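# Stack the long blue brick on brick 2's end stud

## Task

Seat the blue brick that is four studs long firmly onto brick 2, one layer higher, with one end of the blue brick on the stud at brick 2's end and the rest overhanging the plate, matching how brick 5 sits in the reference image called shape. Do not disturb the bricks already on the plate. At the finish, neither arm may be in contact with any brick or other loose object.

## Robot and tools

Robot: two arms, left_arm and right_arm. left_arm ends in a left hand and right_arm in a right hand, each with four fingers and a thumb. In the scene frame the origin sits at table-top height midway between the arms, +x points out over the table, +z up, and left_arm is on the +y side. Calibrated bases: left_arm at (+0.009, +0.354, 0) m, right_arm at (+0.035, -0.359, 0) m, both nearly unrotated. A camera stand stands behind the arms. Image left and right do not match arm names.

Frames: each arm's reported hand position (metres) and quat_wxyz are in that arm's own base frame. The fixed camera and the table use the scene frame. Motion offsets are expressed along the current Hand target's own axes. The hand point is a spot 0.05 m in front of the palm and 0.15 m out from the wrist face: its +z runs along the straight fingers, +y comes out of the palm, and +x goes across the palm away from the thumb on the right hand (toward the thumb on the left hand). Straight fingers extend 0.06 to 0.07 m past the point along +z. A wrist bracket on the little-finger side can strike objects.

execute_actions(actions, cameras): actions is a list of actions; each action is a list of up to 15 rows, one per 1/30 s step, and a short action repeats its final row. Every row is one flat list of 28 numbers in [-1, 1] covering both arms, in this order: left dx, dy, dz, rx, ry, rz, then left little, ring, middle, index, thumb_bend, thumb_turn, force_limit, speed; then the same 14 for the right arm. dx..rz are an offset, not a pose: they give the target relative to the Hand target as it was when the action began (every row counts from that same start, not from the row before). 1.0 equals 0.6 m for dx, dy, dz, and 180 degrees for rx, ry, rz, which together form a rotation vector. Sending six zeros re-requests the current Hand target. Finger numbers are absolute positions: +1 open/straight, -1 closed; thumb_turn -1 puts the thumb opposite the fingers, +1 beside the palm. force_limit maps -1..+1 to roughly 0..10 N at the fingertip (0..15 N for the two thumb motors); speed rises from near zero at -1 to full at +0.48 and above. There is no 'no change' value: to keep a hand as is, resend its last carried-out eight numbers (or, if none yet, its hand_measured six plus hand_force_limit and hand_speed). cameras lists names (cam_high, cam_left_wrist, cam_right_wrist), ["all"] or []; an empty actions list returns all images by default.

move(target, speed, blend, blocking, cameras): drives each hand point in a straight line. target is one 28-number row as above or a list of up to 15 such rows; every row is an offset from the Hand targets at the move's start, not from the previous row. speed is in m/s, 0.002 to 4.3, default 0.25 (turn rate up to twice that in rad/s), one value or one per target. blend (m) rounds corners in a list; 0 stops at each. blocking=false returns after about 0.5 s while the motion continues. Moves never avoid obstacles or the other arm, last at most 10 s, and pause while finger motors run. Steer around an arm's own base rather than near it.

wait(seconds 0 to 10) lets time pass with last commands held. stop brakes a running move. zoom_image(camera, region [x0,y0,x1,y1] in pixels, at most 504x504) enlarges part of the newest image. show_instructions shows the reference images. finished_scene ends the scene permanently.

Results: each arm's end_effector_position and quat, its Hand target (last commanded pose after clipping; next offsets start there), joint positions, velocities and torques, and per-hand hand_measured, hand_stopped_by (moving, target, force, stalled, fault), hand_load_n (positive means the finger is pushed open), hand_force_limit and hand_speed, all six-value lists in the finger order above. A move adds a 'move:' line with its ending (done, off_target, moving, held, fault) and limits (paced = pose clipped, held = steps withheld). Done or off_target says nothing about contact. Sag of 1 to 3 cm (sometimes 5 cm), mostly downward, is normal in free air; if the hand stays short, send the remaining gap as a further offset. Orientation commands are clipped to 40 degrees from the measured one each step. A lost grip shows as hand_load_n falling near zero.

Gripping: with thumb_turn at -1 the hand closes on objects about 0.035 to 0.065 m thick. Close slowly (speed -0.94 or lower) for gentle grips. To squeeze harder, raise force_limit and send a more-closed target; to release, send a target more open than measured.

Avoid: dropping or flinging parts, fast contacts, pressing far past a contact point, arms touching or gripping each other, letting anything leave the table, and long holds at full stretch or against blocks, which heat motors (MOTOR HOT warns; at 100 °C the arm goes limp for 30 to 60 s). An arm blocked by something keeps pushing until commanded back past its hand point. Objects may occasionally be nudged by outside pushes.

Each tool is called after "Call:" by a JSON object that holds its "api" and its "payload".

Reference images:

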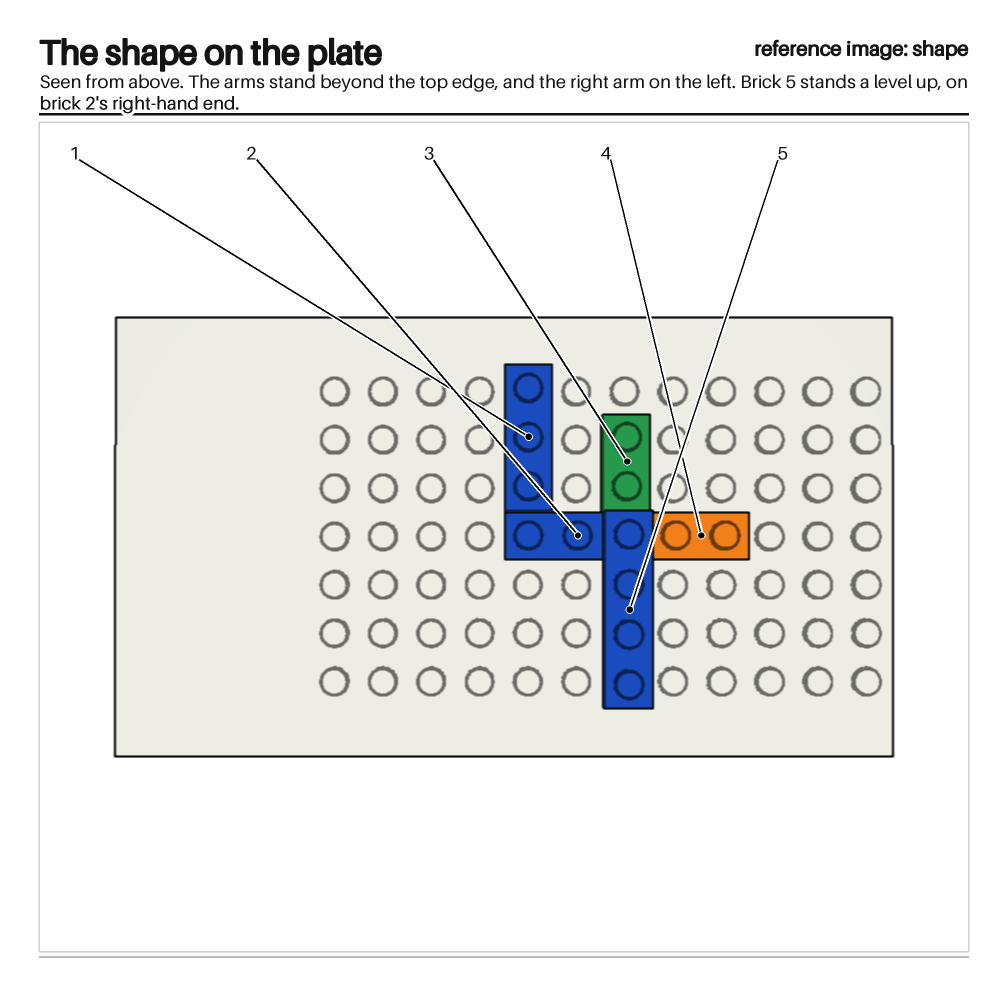

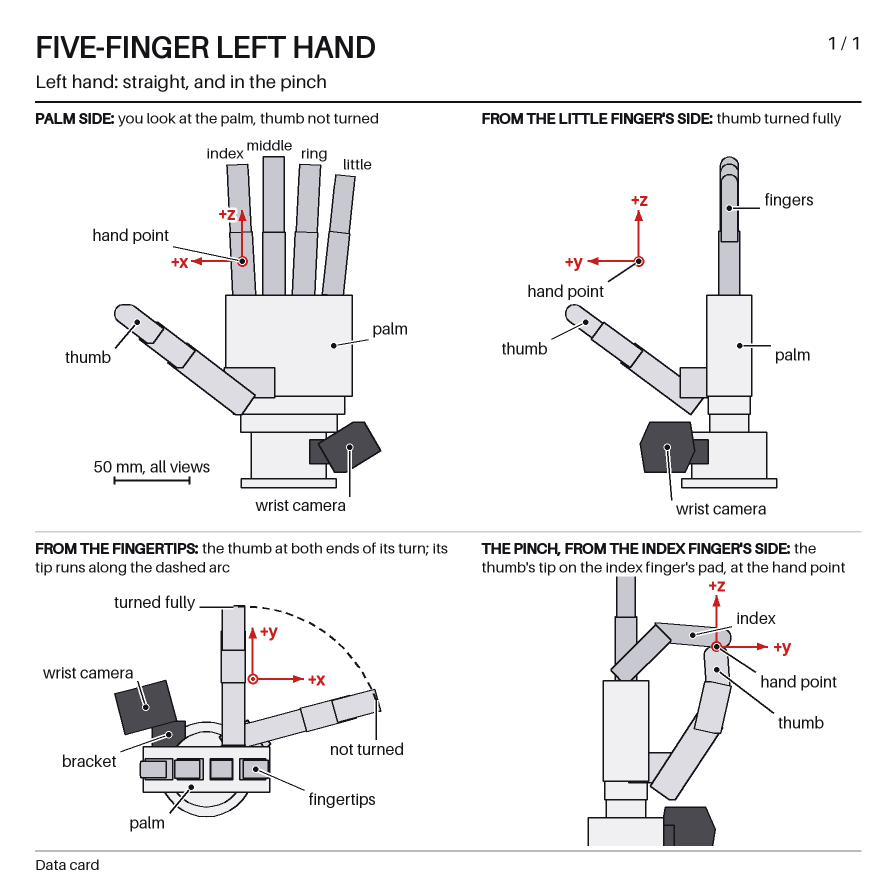

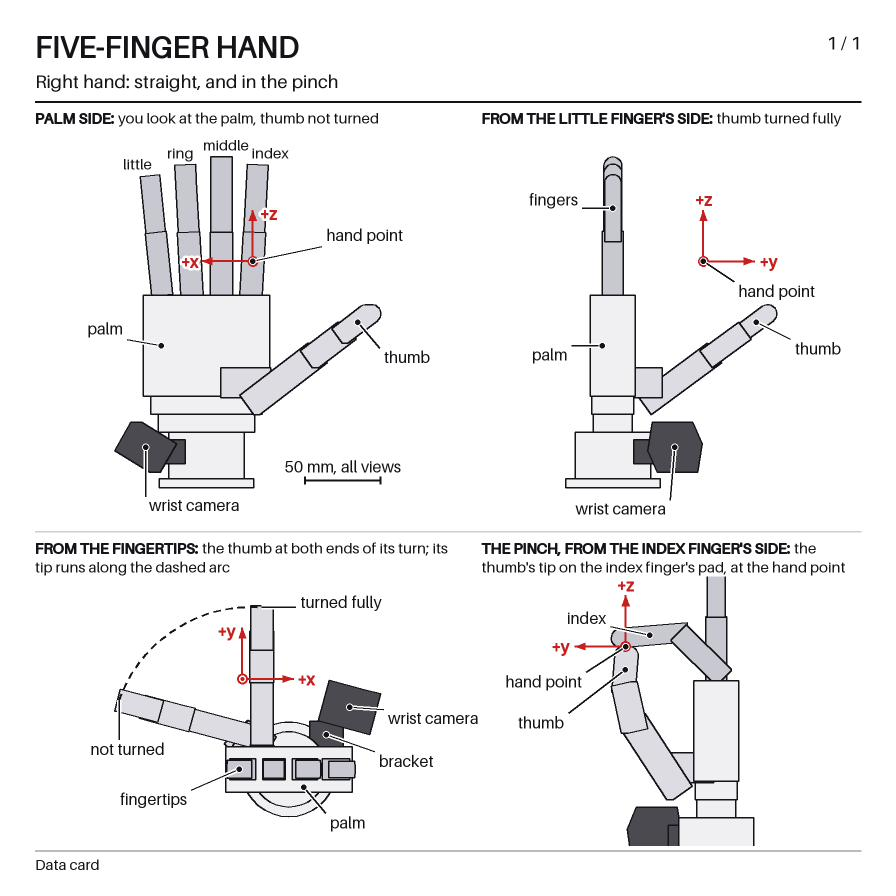

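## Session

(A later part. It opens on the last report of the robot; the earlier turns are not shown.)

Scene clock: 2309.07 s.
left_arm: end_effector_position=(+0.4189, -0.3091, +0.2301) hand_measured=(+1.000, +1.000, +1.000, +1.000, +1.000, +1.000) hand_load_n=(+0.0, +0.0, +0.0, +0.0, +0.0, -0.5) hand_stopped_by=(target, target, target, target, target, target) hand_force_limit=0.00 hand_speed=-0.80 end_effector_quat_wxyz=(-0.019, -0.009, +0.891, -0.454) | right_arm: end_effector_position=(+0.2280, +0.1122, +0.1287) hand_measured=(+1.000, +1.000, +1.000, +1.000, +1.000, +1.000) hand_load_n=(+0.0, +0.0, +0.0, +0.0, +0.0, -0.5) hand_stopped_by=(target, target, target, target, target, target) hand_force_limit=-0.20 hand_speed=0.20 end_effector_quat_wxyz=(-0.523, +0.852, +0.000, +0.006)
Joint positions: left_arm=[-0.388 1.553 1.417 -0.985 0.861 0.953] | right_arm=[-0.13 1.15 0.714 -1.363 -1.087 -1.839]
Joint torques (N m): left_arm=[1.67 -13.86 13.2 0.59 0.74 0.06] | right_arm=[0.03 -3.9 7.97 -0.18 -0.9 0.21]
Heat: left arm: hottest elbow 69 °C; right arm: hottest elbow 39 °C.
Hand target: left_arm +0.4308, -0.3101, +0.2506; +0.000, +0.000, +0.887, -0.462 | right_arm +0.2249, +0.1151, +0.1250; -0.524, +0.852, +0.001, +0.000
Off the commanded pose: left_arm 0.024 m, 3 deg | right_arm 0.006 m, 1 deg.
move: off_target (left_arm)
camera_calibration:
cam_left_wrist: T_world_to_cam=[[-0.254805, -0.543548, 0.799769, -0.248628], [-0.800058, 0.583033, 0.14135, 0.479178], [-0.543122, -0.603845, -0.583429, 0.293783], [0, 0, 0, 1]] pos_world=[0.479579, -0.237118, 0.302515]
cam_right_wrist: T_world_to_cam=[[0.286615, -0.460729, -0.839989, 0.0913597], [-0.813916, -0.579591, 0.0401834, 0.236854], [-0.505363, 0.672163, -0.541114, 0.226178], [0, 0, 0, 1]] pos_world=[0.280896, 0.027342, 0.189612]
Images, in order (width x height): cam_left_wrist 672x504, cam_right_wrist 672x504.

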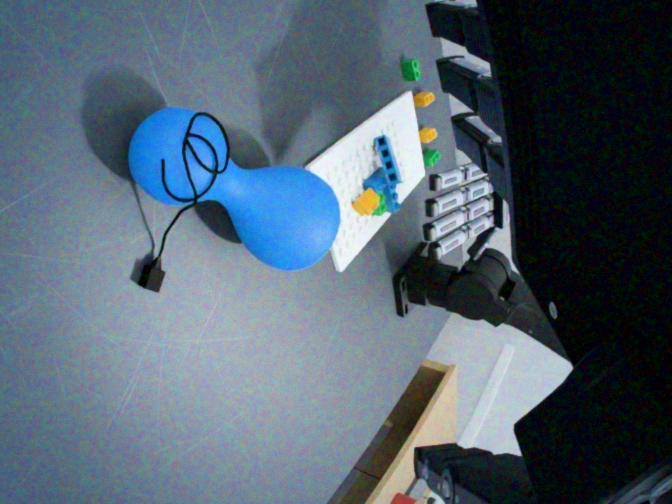

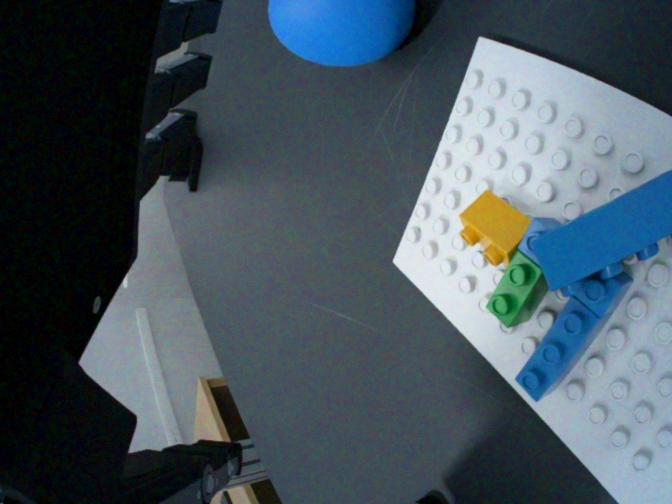

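Call:
{"api": "move", "payload": {"target": [0,0,0,0,0,0,1,1,1,1,1,1,0,-0.8,0.0167,-0.023,-0.104,0,0,0,1,1,1,1,1,1,-0.2,0.2], "speed": 0.15, "cameras": ["cam_right_wrist"]}}

Call:
{"api": "zoom_image", "payload": {"camera": "cam_right_wrist", "region": [380, 40, 672, 332]}}

Scene clock: 2551.70 s.
left_arm: end_effector_position=(+0.4189, -0.3091, +0.2301) hand_measured=(+1.000, +1.000, +1.000, +1.000, +1.000, +1.000) hand_load_n=(+0.0, +0.0, +0.0, +0.0, +0.0, +0.0) hand_stopped_by=(target, target, target, target, target, target) hand_force_limit=0.00 hand_speed=-0.80 end_effector_quat_wxyz=(-0.019, -0.009, +0.891, -0.454) | right_arm: end_effector_position=(+0.2223, +0.0724, +0.1565) hand_measured=(+1.000, +1.000, +1.000, +1.000, +1.000, +1.000) hand_load_n=(+0.0, +0.0, +0.0, +0.0, +0.0, +0.0) hand_stopped_by=(target, target, target, target, target, target) hand_force_limit=-0.20 hand_speed=0.20 end_effector_quat_wxyz=(-0.515, +0.857, -0.014, -0.008)
Joint positions: left_arm=[-0.388 1.553 1.417 -0.985 0.861 0.953] | right_arm=[-0.271 1.187 0.808 -1.657 -1.018 -2.071]
Joint torques (N m): left_arm=[1.55 -13.98 13.22 0.61 0.74 0.06] | right_arm=[-1.26 -3.96 12.34 -1.44 -0.6 0.07]
Heat: left arm: hottest elbow 70 °C; right arm: hottest elbow 37 °C.
Hand target: left_arm +0.4308, -0.3101, +0.2506; +0.000, +0.000, +0.887, -0.462 | right_arm +0.2349, +0.0656, +0.1654; -0.523, +0.852, +0.001, +0.000
Off the commanded pose: left_arm 0.024 m, 3 deg | right_arm 0.017 m, 2 deg.
joint sent to its limit (right arm) — joint 6 (wrist roll), lower limit. The joint targets still meet the commanded pose.
move: off_target (left_arm, right_arm)
camera_calibration:
cam_right_wrist: T_world_to_cam=[[0.24847, -0.478761, -0.842051, 0.108094], [-0.817625, -0.569781, 0.0826953, 0.201498], [-0.519376, 0.667935, -0.533021, 0.267238], [0, 0, 0, 1]] pos_world=[0.276689, -0.011937, 0.216801]
Images, in order (width x height): cam_right_wrist 672x504.

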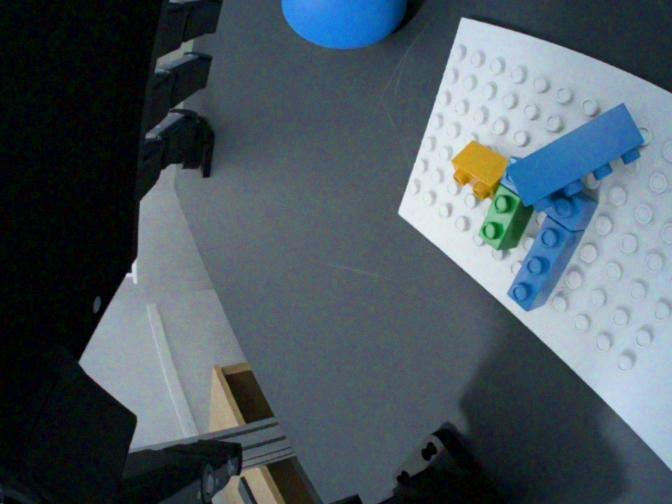

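Scaled by 1.726 from the camera's 672x504 image, which has a finer 960x720 frame.

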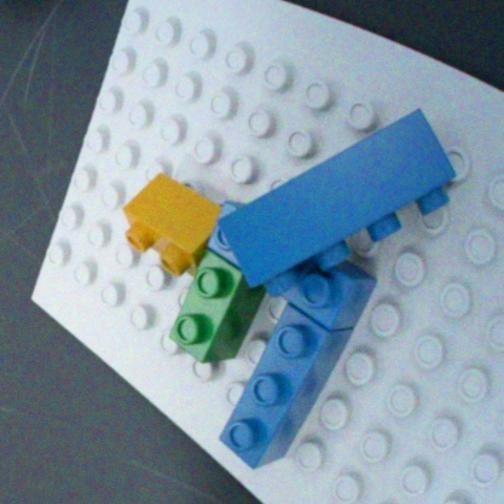

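Call:
{"api": "move", "payload": {"target": [0,0,0,0,0,0,1,1,1,1,1,1,0,-0.8,0.014,0.0845,0.0377,0.0807,0.1743,0.0619,1,1,0.35,0.35,0.25,-1,-0.2,-0.1], "speed": 0.12, "cameras": ["cam_right_wrist","cam_left_wrist"]}}

Call:
{"api": "zoom_image", "payload": {"camera": "cam_right_wrist", "region": [300, 40, 592, 332]}}

Scene clock: 2785.20 s.
left_arm: end_effector_position=(+0.4189, -0.3091, +0.2301) hand_measured=(+1.000, +1.000, +1.000, +1.000, +1.000, +1.000) hand_load_n=(+0.0, +0.0, -0.5, +0.0, +0.0, +0.0) hand_stopped_by=(target, target, target, target, target, target) hand_force_limit=0.00 hand_speed=-0.80 end_effector_quat_wxyz=(-0.019, -0.009, +0.891, -0.454) | right_arm: end_effector_position=(+0.2440, +0.0641, +0.1118) hand_measured=(+1.000, +1.000, +0.350, +0.350, +0.250, -1.000) hand_load_n=(+0.0, +0.0, +0.0, +0.0, +0.0, +0.0) hand_stopped_by=(target, target, target, target, target, target) hand_force_limit=-0.20 hand_speed=-0.10 end_effector_quat_wxyz=(-0.607, +0.744, -0.219, +0.175)
Joint positions: left_arm=[-0.388 1.553 1.417 -0.985 0.861 0.953] | right_arm=[-0.53 0.967 0.422 -0.845 -1.363 -1.381]
Joint torques (N m): left_arm=[1.67 -13.92 13.27 0.62 0.75 0.07] | right_arm=[-1.08 -2.78 8.24 0.62 -0.79 0.2]
Heat: left arm: hottest elbow 71 °C; right arm: hottest elbow 47 °C.
Hand target: left_arm +0.4308, -0.3101, +0.2506; +0.000, +0.000, +0.887, -0.462 | right_arm +0.2434, +0.0629, +0.1100; -0.604, +0.744, -0.222, +0.179
Off the commanded pose: left_arm 0.024 m, 3 deg | right_arm 0.002 m, 1 deg.
move: off_target (left_arm)
camera_calibration:
cam_left_wrist: T_world_to_cam=[[-0.254805, -0.543548, 0.799769, -0.248628], [-0.800058, 0.583033, 0.14135, 0.479178], [-0.543122, -0.603845, -0.583429, 0.293783], [0, 0, 0, 1]] pos_world=[0.479579, -0.237118, 0.302515]
cam_right_wrist: T_world_to_cam=[[0.11215, -0.334578, -0.935671, 0.095605], [-0.993616, -0.0493756, -0.101439, 0.248309], [-0.0122599, 0.941074, -0.337979, 0.0972227], [0, 0, 0, 1]] pos_world=[0.237193, -0.047246, 0.147502]
Images, in order (width x height): cam_left_wrist 672x504, cam_right_wrist 672x504.

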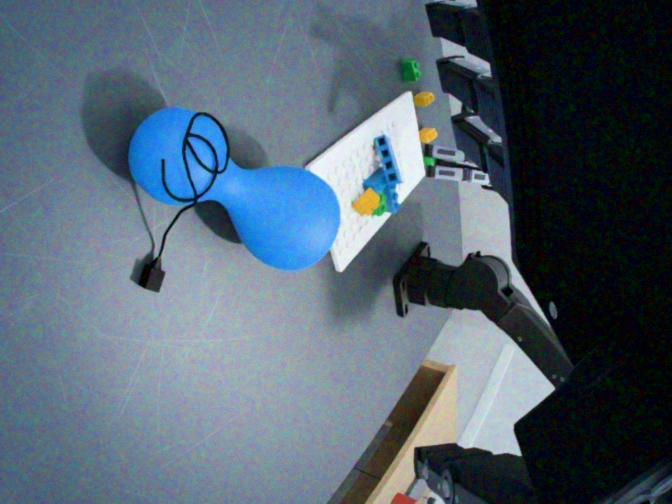

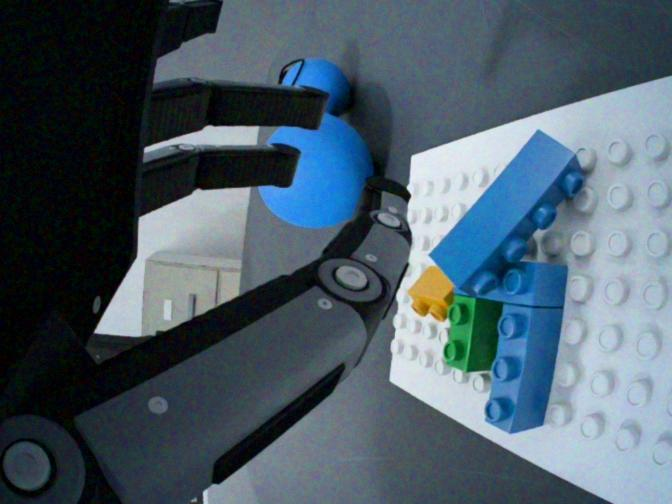

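Scaled by 1.726 from the camera's 672x504 image, which has a finer 960x720 frame.

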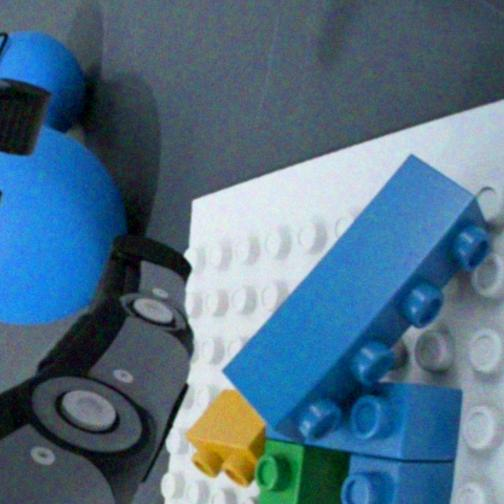

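Call:
{"api": "move", "payload": {"target": [0,0,0,0,0,0,1,1,1,1,1,1,0,-0.8,-0.0005,0.0623,0.0037,-0.0001,-0.0326,-0.0069,1,1,0.3,0.3,0.12,-1,-0.4,-0.5], "speed": 0.08, "cameras": ["cam_right_wrist"]}}

Call:
{"api": "zoom_image", "payload": {"camera": "cam_right_wrist", "region": [300, 40, 592, 332]}}

Scene clock: 2840.17 s.
left_arm: end_effector_position=(+0.4189, -0.3091, +0.2301) hand_measured=(+1.000, +1.000, +1.000, +1.000, +1.000, +1.000) hand_load_n=(+0.0, +0.0, +0.0, +0.0, +0.0, +0.0) hand_stopped_by=(target, target, target, target, target, target) hand_force_limit=0.00 hand_speed=-0.80 end_effector_quat_wxyz=(-0.019, -0.009, +0.891, -0.454) | right_arm: end_effector_position=(+0.2281, +0.0678, +0.0674) hand_measured=(+1.000, +1.000, +0.300, +0.300, +0.120, -1.000) hand_load_n=(+0.0, +0.0, +0.0, +0.0, +0.0, +0.0) hand_stopped_by=(target, target, target, target, target, target) hand_force_limit=-0.40 hand_speed=-0.50 end_effector_quat_wxyz=(-0.614, +0.755, -0.186, +0.138)
Joint positions: left_arm=[-0.388 1.553 1.417 -0.985 0.861 0.953] | right_arm=[-0.534 1.245 0.442 -1.092 -1.35 -1.883]
Joint torques (N m): left_arm=[1.49 -13.86 13.26 0.54 0.75 0.07] | right_arm=[-1.38 -2.96 9.63 -1.09 -0.95 0.04]
Heat: left arm: hottest elbow 71 °C; right arm: hottest elbow 41 °C.
Hand target: left_arm +0.4308, -0.3101, +0.2506; +0.000, +0.000, +0.887, -0.462 | right_arm +0.2400, +0.0585, +0.0729; -0.612, +0.755, -0.183, +0.147
Off the commanded pose: left_arm 0.024 m, 3 deg | right_arm 0.016 m, 1 deg.
move: off_target (left_arm, right_arm)
camera_calibration:
cam_right_wrist: T_world_to_cam=[[0.132175, -0.319765, -0.938232, 0.0517744], [-0.984692, -0.150865, -0.0873031, 0.232144], [-0.11363, 0.935409, -0.334811, 0.101815], [0, 0, 0, 1]] pos_world=[0.233317, -0.043661, 0.102932]
Images, in order (width x height): cam_right_wrist 672x504.

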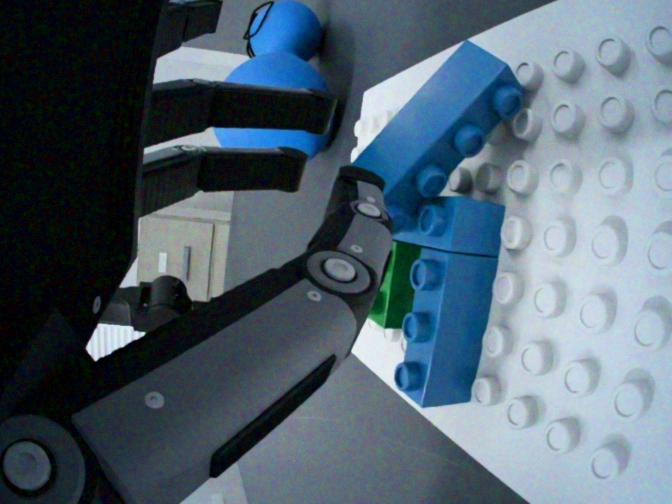

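Scaled by 1.726 from the camera's 672x504 image, which has a finer 960x720 frame.

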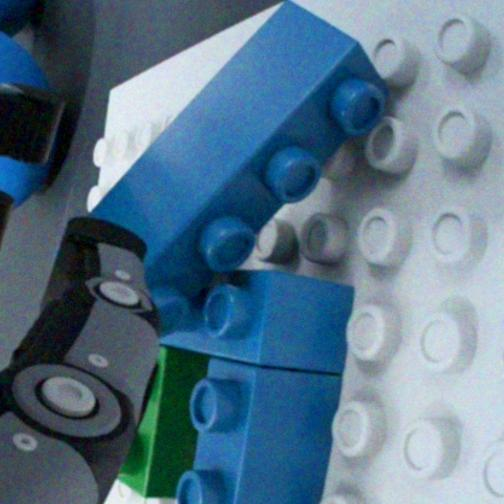

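Call:
{"api": "move", "payload": {"target": [0,0,0,0,0,0,1,1,1,1,1,1,0,-0.8,0.0108,0.021,0.0053,0,0,0,1,1,0.3,0.3,0.12,-1,-0.4,-0.5], "speed": 0.08, "cameras": ["cam_right_wrist","cam_left_wrist"]}}

Call:
{"api": "zoom_image", "payload": {"camera": "cam_right_wrist", "region": [280, 0, 532, 252]}}

Call:
{"api": "zoom_image", "payload": {"camera": "cam_left_wrist", "region": [340, 110, 460, 230]}}

Scene clock: 2853.70 s.
left_arm: end_effector_position=(+0.4189, -0.3091, +0.2301) hand_measured=(+1.000, +1.000, +1.000, +1.000, +1.000, +1.000) hand_load_n=(+0.0, +0.0, +0.0, +0.0, +0.0, +0.0) hand_stopped_by=(target, target, target, target, target, target) hand_force_limit=0.00 hand_speed=-0.80 end_effector_quat_wxyz=(-0.019, -0.009, +0.891, -0.454) | right_arm: end_effector_position=(+0.2302, +0.0664, +0.0566) hand_measured=(+1.000, +1.000, +0.300, +0.300, +0.120, -1.000) hand_load_n=(+0.0, +0.0, -0.5, +0.0, +0.0, +0.0) hand_stopped_by=(target, target, target, target, target, target) hand_force_limit=-0.40 hand_speed=-0.50 end_effector_quat_wxyz=(-0.616, +0.753, -0.191, +0.131)
Joint positions: left_arm=[-0.388 1.553 1.417 -0.985 0.861 0.953] | right_arm=[-0.534 1.303 0.442 -1.056 -1.35 -1.887]
Joint torques (N m): left_arm=[1.67 -13.86 13.19 0.58 0.74 0.06] | right_arm=[-1.49 -3.49 9.29 -0.31 -0.99 0.09]
Heat: left arm: hottest elbow 71 °C; right arm: hottest elbow 41 °C.
Hand target: left_arm +0.4308, -0.3101, +0.2506; +0.000, +0.000, +0.887, -0.462 | right_arm +0.2460, +0.0559, +0.0600; -0.612, +0.755, -0.183, +0.147
Off the commanded pose: left_arm 0.024 m, 3 deg | right_arm 0.019 m, 2 deg.
move: off_target (left_arm, right_arm)
camera_calibration:
cam_left_wrist: T_world_to_cam=[[-0.254805, -0.543548, 0.799769, -0.248628], [-0.800058, 0.583033, 0.14135, 0.479178], [-0.543122, -0.603845, -0.583429, 0.293783], [0, 0, 0, 1]] pos_world=[0.479579, -0.237118, 0.302515]
cam_right_wrist: T_world_to_cam=[[0.117763, -0.310903, -0.943118, 0.0438079], [-0.985919, -0.150149, -0.0736105, 0.23247], [-0.118722, 0.938507, -0.324207, 0.100036], [0, 0, 0, 1]] pos_world=[0.235914, -0.0453597, 0.0908608]
Images, in order (width x height): cam_left_wrist 672x504, cam_right_wrist 672x504.

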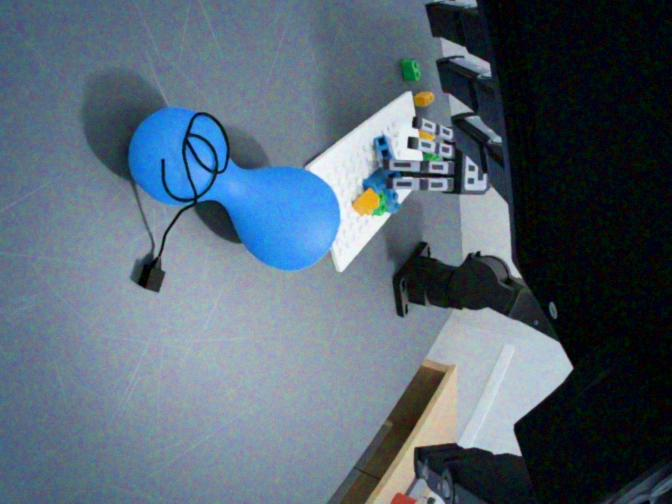

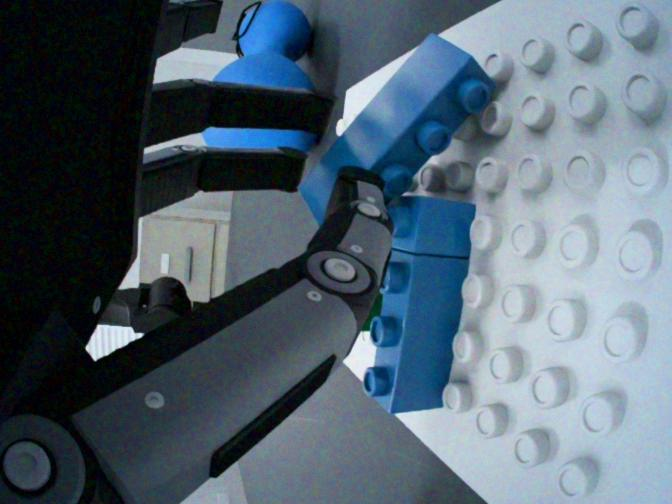

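Scaled by 2.000 from the camera's 672x504 image, which has a finer 960x720 frame.

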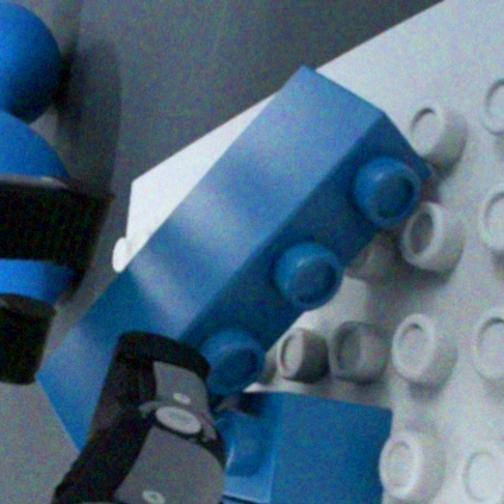

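Scaled by 4.200 from the camera's 672x504 image, which has a finer 960x720 frame.

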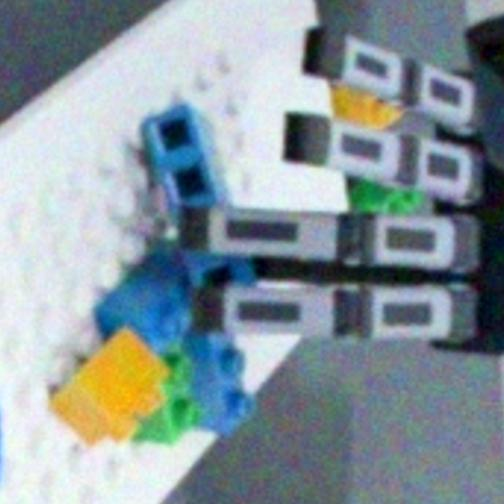

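Call:
{"api": "move", "payload": {"target": [[0,0,0,0,0,0,1,1,1,1,1,1,0,-0.8,0.0281,-0.066,-0.0106,0,0,0,1,1,0.3,0.3,0.12,-1,-0.4,-0.5],[0,0,0,0,0,0,1,1,1,1,1,1,0,-0.8,-0.0123,0.0085,0.0003,0,0,0,1,1,0.3,0.3,0.12,-1,-0.4,-0.5]], "speed": 0.08, "cameras": ["cam_right_wrist"]}}

Call:
{"api": "zoom_image", "payload": {"camera": "cam_right_wrist", "region": [280, 0, 532, 252]}}

Scene clock: 2868.27 s.
left_arm: end_effector_position=(+0.4189, -0.3091, +0.2301) hand_measured=(+1.000, +1.000, +1.000, +1.000, +1.000, +1.000) hand_load_n=(+0.0, +0.0, +0.0, +0.0, +0.0, +0.0) hand_stopped_by=(target, target, target, target, target, target) hand_force_limit=0.00 hand_speed=-0.80 end_effector_quat_wxyz=(-0.019, -0.009, +0.891, -0.454) | right_arm: end_effector_position=(+0.2400, +0.0605, +0.0597) hand_measured=(+1.000, +1.000, +0.300, +0.300, +0.120, -1.000) hand_load_n=(+0.0, +0.0, +0.0, +0.0, +0.0, +0.5) hand_stopped_by=(target, target, target, target, target, target) hand_force_limit=-0.40 hand_speed=-0.50 end_effector_quat_wxyz=(-0.613, +0.755, -0.179, +0.146)
Joint positions: left_arm=[-0.388 1.553 1.417 -0.985 0.861 0.953] | right_arm=[-0.537 1.306 0.462 -1.052 -1.353 -1.903]
Joint torques (N m): left_arm=[1.55 -13.68 13.19 0.64 0.75 0.07] | right_arm=[-1.67 -3.49 5.7 -0.21 -0.8 0.04]
Heat: left arm: hottest elbow 71 °C; right arm: hottest elbow 41 °C.
Hand target: left_arm +0.4308, -0.3101, +0.2506; +0.000, +0.000, +0.887, -0.462 | right_arm +0.2390, +0.0586, +0.0549; -0.612, +0.755, -0.183, +0.147
Off the commanded pose: left_arm 0.024 m, 3 deg | right_arm 0.005 m, 0 deg.
move: off_target (left_arm)
camera_calibration:
cam_right_wrist: T_world_to_cam=[[0.149883, -0.325543, -0.933572, 0.0363502], [-0.982869, -0.151488, -0.104973, 0.242708], [-0.107252, 0.933313, -0.342672, 0.106463], [0, 0, 0, 1]] pos_world=[0.24452, -0.0507622, 0.0958951]
Images, in order (width x height): cam_right_wrist 672x504.

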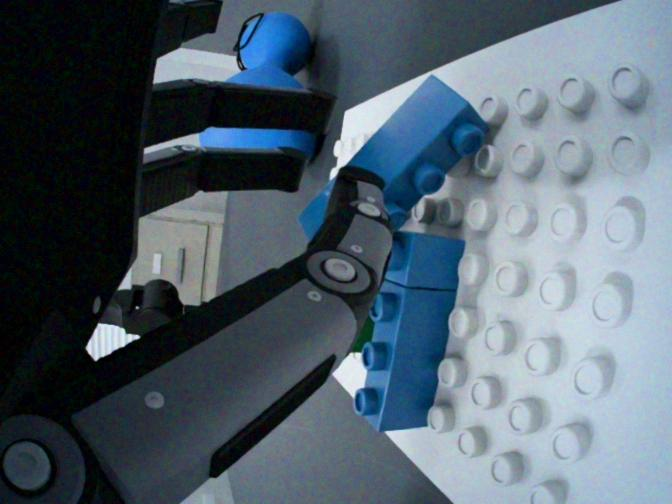

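Scaled by 2.000 from the camera's 672x504 image, which has a finer 960x720 frame.

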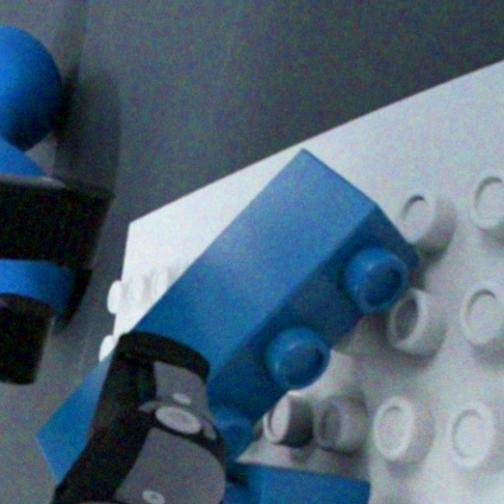

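Call:
{"api": "move", "payload": {"target": [0,0,0,0,0,0,1,1,1,1,1,1,0,-0.8,0.005,0.0252,0.0017,0,0,0,1,1,0.3,0.3,0.12,-1,-0.4,-0.5], "speed": 0.06, "cameras": ["cam_right_wrist"]}}

Call:
{"api": "zoom_image", "payload": {"camera": "cam_right_wrist", "region": [280, 0, 532, 252]}}

Scene clock: 2885.40 s.
left_arm: end_effector_position=(+0.4189, -0.3091, +0.2301) hand_measured=(+1.000, +1.000, +1.000, +1.000, +1.000, +1.000) hand_load_n=(+0.0, +0.0, +0.0, +0.0, +0.0, -0.5) hand_stopped_by=(target, target, target, target, target, target) hand_force_limit=0.00 hand_speed=-0.80 end_effector_quat_wxyz=(-0.019, -0.009, +0.891, -0.454) | right_arm: end_effector_position=(+0.2427, +0.0568, +0.0450) hand_measured=(+1.000, +1.000, +0.300, +0.300, +0.120, -1.000) hand_load_n=(+0.0, +0.0, +0.0, +0.0, +0.0, +0.0) hand_stopped_by=(target, target, target, target, target, target) hand_force_limit=-0.40 hand_speed=-0.50 end_effector_quat_wxyz=(-0.613, +0.755, -0.179, +0.147)
Joint positions: left_arm=[-0.388 1.553 1.417 -0.985 0.861 0.953] | right_arm=[-0.545 1.375 0.462 -1.015 -1.35 -1.939]
Joint torques (N m): left_arm=[1.67 -13.98 13.22 0.58 0.74 0.06] | right_arm=[-1.44 -3.9 4.98 -0.28 -0.77 0.07]
Heat: left arm: hottest elbow 71 °C; right arm: hottest elbow 39 °C.
Hand target: left_arm +0.4308, -0.3101, +0.2506; +0.000, +0.000, +0.887, -0.462 | right_arm +0.2407, +0.0553, +0.0399; -0.612, +0.755, -0.183, +0.147
Off the commanded pose: left_arm 0.024 m, 3 deg | right_arm 0.006 m, 1 deg.
move: off_target (left_arm)
camera_calibration:
cam_right_wrist: T_world_to_cam=[[0.152066, -0.326514, -0.93288, 0.0205989], [-0.982652, -0.151329, -0.107213, 0.243333], [-0.106165, 0.932999, -0.343862, 0.104942], [0, 0, 0, 1]] pos_world=[0.247121, -0.0543619, 0.0813904]
Images, in order (width x height): cam_right_wrist 672x504.

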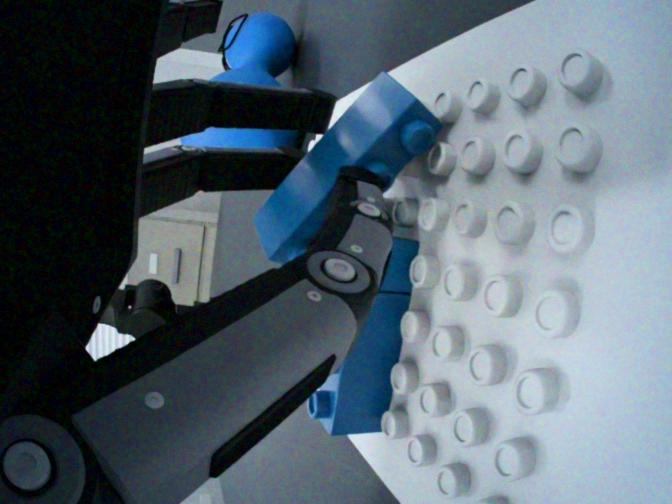

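Scaled by 2.000 from the camera's 672x504 image, which has a finer 960x720 frame.

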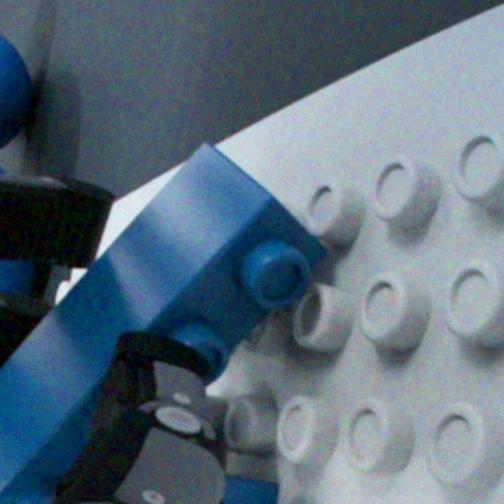

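Call:
{"api": "move", "payload": {"target": [0,0,0,0,0,0,1,1,1,1,1,1,0,-0.8,0,0,0,0,0,0,1,1,-0.3,-0.3,0.12,-1,-0.3,-0.8], "speed": 0.06, "cameras": ["cam_right_wrist","cam_left_wrist"]}}

Call:
{"api": "zoom_image", "payload": {"camera": "cam_right_wrist", "region": [240, 0, 492, 252]}}

Call:
{"api": "zoom_image", "payload": {"camera": "cam_left_wrist", "region": [340, 110, 460, 230]}}

Scene clock: 2891.80 s.
left_arm: end_effector_position=(+0.4189, -0.3091, +0.2301) hand_measured=(+1.000, +1.000, +1.000, +1.000, +1.000, +1.000) hand_load_n=(+0.0, +0.0, +0.0, +0.0, +0.0, +0.0) hand_stopped_by=(target, target, target, target, target, target) hand_force_limit=0.00 hand_speed=-0.80 end_effector_quat_wxyz=(-0.019, -0.009, +0.891, -0.454) | right_arm: end_effector_position=(+0.2432, +0.0571, +0.0457) hand_measured=(+1.000, +1.000, +0.044, +0.082, +0.120, -1.000) hand_load_n=(+0.0, +0.0, +3.5, +4.5, +2.0, +0.5) hand_stopped_by=(target, target, force, force, target, target) hand_force_limit=-0.30 hand_speed=-0.80 end_effector_quat_wxyz=(-0.615, +0.754, -0.179, +0.148)
Joint positions: left_arm=[-0.388 1.553 1.417 -0.985 0.861 0.953] | right_arm=[-0.545 1.376 0.462 -1.015 -1.356 -1.94]
Joint torques (N m): left_arm=[1.61 -13.8 13.23 0.58 0.74 0.07] | right_arm=[-1.49 -4.01 5.08 -0.35 -0.53 0.04]
Heat: left arm: hottest elbow 71 °C; right arm: hottest elbow 38 °C.
Hand target: left_arm +0.4308, -0.3101, +0.2506; +0.000, +0.000, +0.887, -0.462 | right_arm +0.2406, +0.0553, +0.0399; -0.612, +0.755, -0.183, +0.147
Off the commanded pose: left_arm 0.024 m, 3 deg | right_arm 0.007 m, 1 deg.
move: off_target (left_arm)
camera_calibration:
cam_left_wrist: T_world_to_cam=[[-0.254805, -0.543548, 0.799769, -0.248628], [-0.800058, 0.583033, 0.14135, 0.479178], [-0.543122, -0.603845, -0.583429, 0.293783], [0, 0, 0, 1]] pos_world=[0.479579, -0.237118, 0.302515]
cam_right_wrist: T_world_to_cam=[[0.154333, -0.322838, -0.933786, 0.0204791], [-0.982563, -0.149332, -0.110766, 0.244041], [-0.103685, 0.934599, -0.340256, 0.104122], [0, 0, 0, 1]] pos_world=[0.247421, -0.0542577, 0.0815827]
Images, in order (width x height): cam_left_wrist 672x504, cam_right_wrist 672x504.

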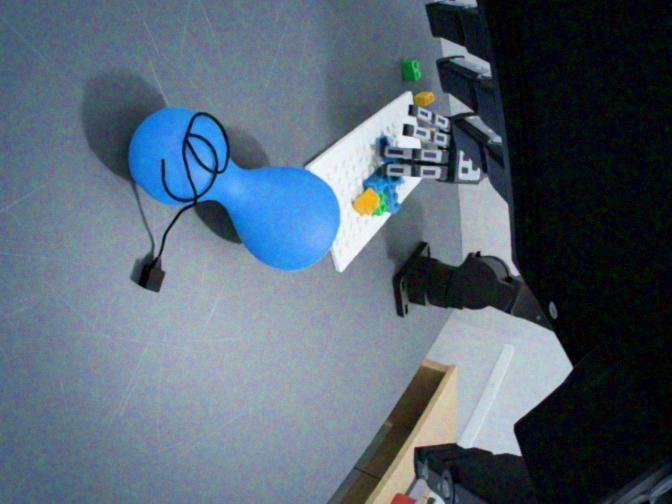

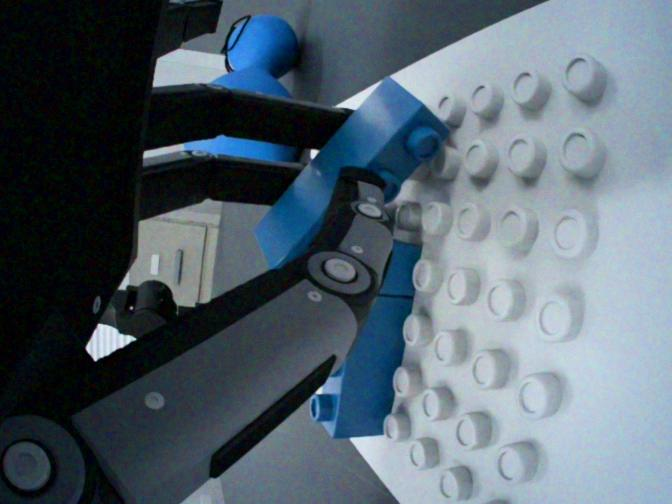

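Scaled by 2.000 from the camera's 672x504 image, which has a finer 960x720 frame.

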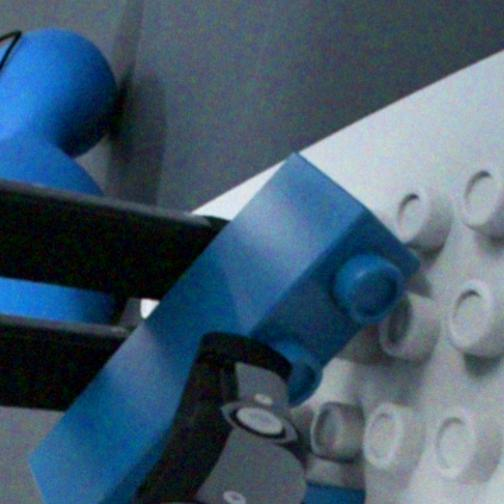

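Scaled by 4.200 from the camera's 672x504 image, which has a finer 960x720 frame.

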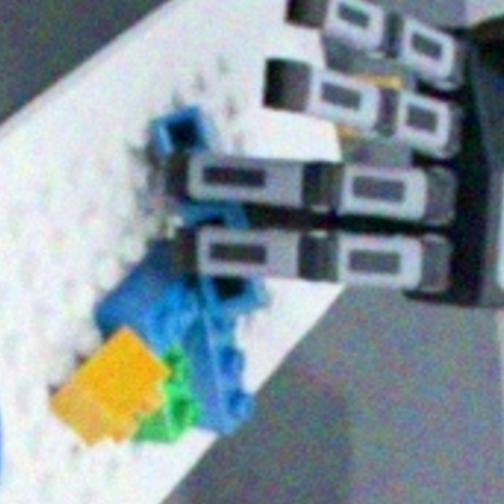

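Call:
{"api": "move", "payload": {"target": [0,0,0,0,0,0,1,1,1,1,1,1,0,-0.8,-0.0002,-0.1141,-0.0242,0,0,0,1,1,-0.3,-0.3,0.12,-1,-0.3,-0.8], "speed": 0.08, "cameras": ["cam_right_wrist","cam_left_wrist"]}}

Call:
{"api": "zoom_image", "payload": {"camera": "cam_right_wrist", "region": [240, 0, 492, 252]}}

Scene clock: 2901.10 s.
left_arm: end_effector_position=(+0.4189, -0.3091, +0.2301) hand_measured=(+1.000, +1.000, +1.000, +1.000, +1.000, +1.000) hand_load_n=(+0.0, +0.0, +0.0, +0.0, +0.0, +0.0) hand_stopped_by=(target, target, target, target, target, target) hand_force_limit=0.00 hand_speed=-0.80 end_effector_quat_wxyz=(-0.019, -0.009, +0.891, -0.454) | right_arm: end_effector_position=(+0.2283, +0.0655, +0.1009) hand_measured=(+1.000, +1.000, +0.044, +0.082, +0.120, -1.000) hand_load_n=(+0.0, +0.0, +2.5, +1.0, +1.5, -0.5) hand_stopped_by=(target, target, force, force, target, target) hand_force_limit=-0.30 hand_speed=-0.80 end_effector_quat_wxyz=(-0.618, +0.751, -0.191, +0.132)
Joint positions: left_arm=[-0.388 1.553 1.417 -0.985 0.861 0.953] | right_arm=[-0.545 1.18 0.5 -1.279 -1.35 -1.93]
Joint torques (N m): left_arm=[1.61 -13.86 13.23 0.65 0.74 0.06] | right_arm=[-1.55 -3.55 10.74 -1.18 -0.74 0.07]
Heat: left arm: hottest elbow 71 °C; right arm: hottest elbow 38 °C.
Hand target: left_arm +0.4308, -0.3101, +0.2506; +0.000, +0.000, +0.887, -0.462 | right_arm +0.2406, +0.0553, +0.1099; -0.612, +0.755, -0.183, +0.147
Off the commanded pose: left_arm 0.024 m, 3 deg | right_arm 0.018 m, 2 deg.
move: off_target (left_arm, right_arm)
camera_calibration:
cam_left_wrist: T_world_to_cam=[[-0.254805, -0.543548, 0.799769, -0.248628], [-0.800058, 0.583033, 0.14135, 0.479178], [-0.543122, -0.603845, -0.583429, 0.293783], [0, 0, 0, 1]] pos_world=[0.479579, -0.237118, 0.302515]
cam_right_wrist: T_world_to_cam=[[0.118863, -0.307734, -0.944019, 0.085167], [-0.986107, -0.147698, -0.0760152, 0.233864], [-0.116037, 0.939939, -0.321015, 0.113948], [0, 0, 0, 1]] pos_world=[0.233714, -0.0463545, 0.134756]
Images, in order (width x height): cam_left_wrist 672x504, cam_right_wrist 672x504.

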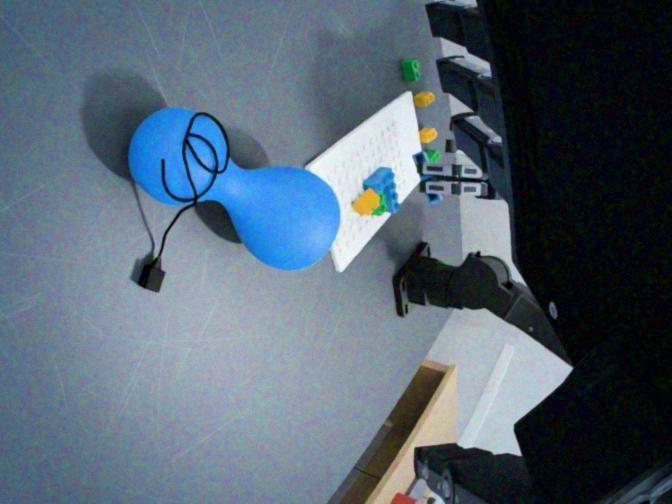

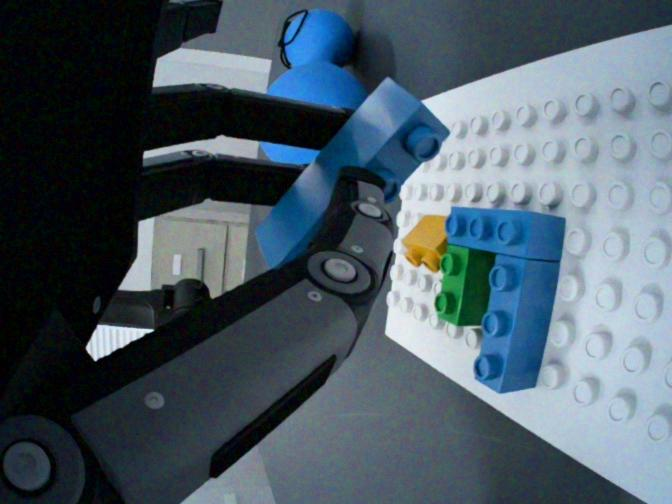

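Scaled by 2.000 from the camera's 672x504 image, which has a finer 960x720 frame.

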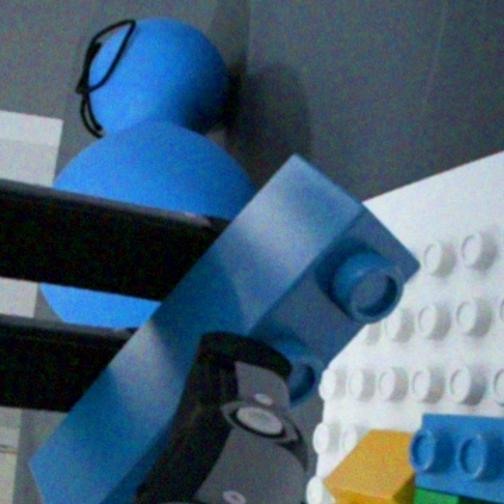

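Call:
{"api": "move", "payload": {"target": [[0,0,0,0,0,0,1,1,1,1,1,1,0,-0.8,0,0,0,0,0,0,1,1,-0.31,-0.31,0.12,-1,0.2,-0.8],[0,0,0,0,0,0,1,1,1,1,1,1,0,-0.8,0.1032,0.0142,0.2133,-0.0439,-0.1395,-0.1838,1,1,-0.31,-0.31,0.12,-1,0.2,-0.8]], "speed": 0.1, "cameras": ["cam_right_wrist","cam_left_wrist"]}}

Call:
{"api": "zoom_image", "payload": {"camera": "cam_right_wrist", "region": [240, 0, 492, 252]}}

Call:
{"api": "zoom_image", "payload": {"camera": "cam_left_wrist", "region": [280, 60, 460, 240]}}

Scene clock: 2997.43 s.
left_arm: end_effector_position=(+0.4189, -0.3091, +0.2301) hand_measured=(+1.000, +1.000, +1.000, +1.000, +1.000, +1.000) hand_load_n=(+0.0, +0.0, +0.0, +0.0, +0.0, +0.0) hand_stopped_by=(target, target, target, target, target, target) hand_force_limit=0.00 hand_speed=-0.80 end_effector_quat_wxyz=(-0.019, -0.009, +0.891, -0.454) | right_arm: end_effector_position=(+0.3341, +0.1344, +0.0683) hand_measured=(+1.000, +1.000, +0.030, +0.048, +0.122, -1.000) hand_load_n=(+0.0, +0.0, +7.0, +8.0, +5.5, -3.0) hand_stopped_by=(target, target, force, force, target, target) hand_force_limit=0.20 hand_speed=-0.80 end_effector_quat_wxyz=(-0.522, +0.831, +0.148, +0.125)
Joint positions: left_arm=[-0.388 1.553 1.417 -0.985 0.861 0.953] | right_arm=[-0.038 1.392 0.747 -0.88 -1.132 -1.933]
Joint torques (N m): left_arm=[1.55 -13.92 13.26 0.64 0.75 0.07] | right_arm=[0.15 -6.12 11.86 0.1 -0.73 0.03]
Heat: left arm: hottest elbow 72 °C; right arm: hottest elbow 44 °C.
Hand target: left_arm +0.4308, -0.3101, +0.2506; +0.000, +0.000, +0.887, -0.462 | right_arm +0.3521, +0.1369, +0.0750; -0.518, +0.829, +0.164, +0.136
Off the commanded pose: left_arm 0.024 m, 3 deg | right_arm 0.019 m, 2 deg.
move: off_target (left_arm, right_arm)
camera_calibration:
cam_left_wrist: T_world_to_cam=[[-0.254805, -0.543548, 0.799769, -0.248628], [-0.800058, 0.583033, 0.14135, 0.479178], [-0.543122, -0.603845, -0.583429, 0.293783], [0, 0, 0, 1]] pos_world=[0.479579, -0.237118, 0.302515]
cam_right_wrist: T_world_to_cam=[[0.619717, -0.386977, -0.682788, -0.111473], [-0.694459, -0.675676, -0.247364, 0.3312], [-0.365619, 0.627464, -0.687468, 0.201455], [0, 0, 0, 1]] pos_world=[0.372742, 0.0542401, 0.144308]
Images, in order (width x height): cam_left_wrist 672x504, cam_right_wrist 672x504.

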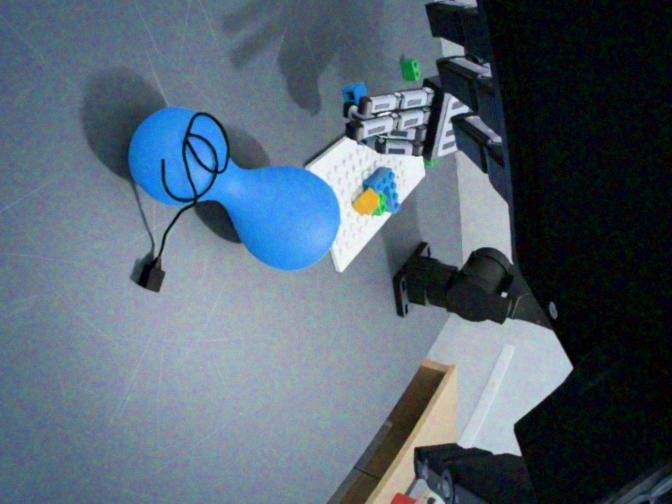

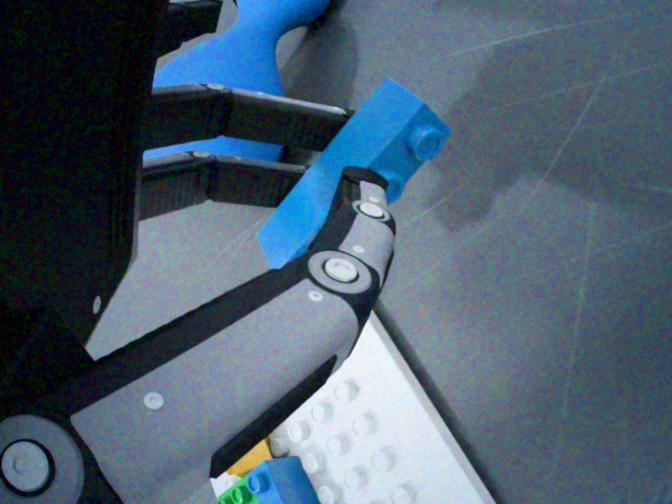

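Scaled by 2.000 from the camera's 672x504 image, which has a finer 960x720 frame.

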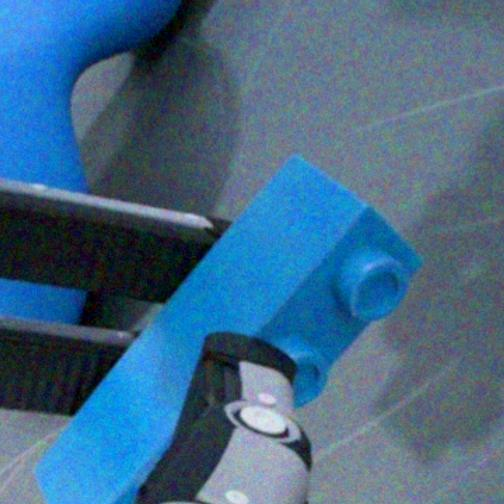

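Scaled by 2.800 from the camera's 672x504 image, which has a finer 960x720 frame.

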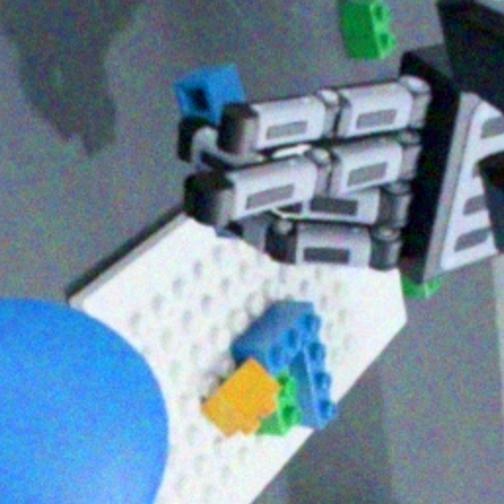

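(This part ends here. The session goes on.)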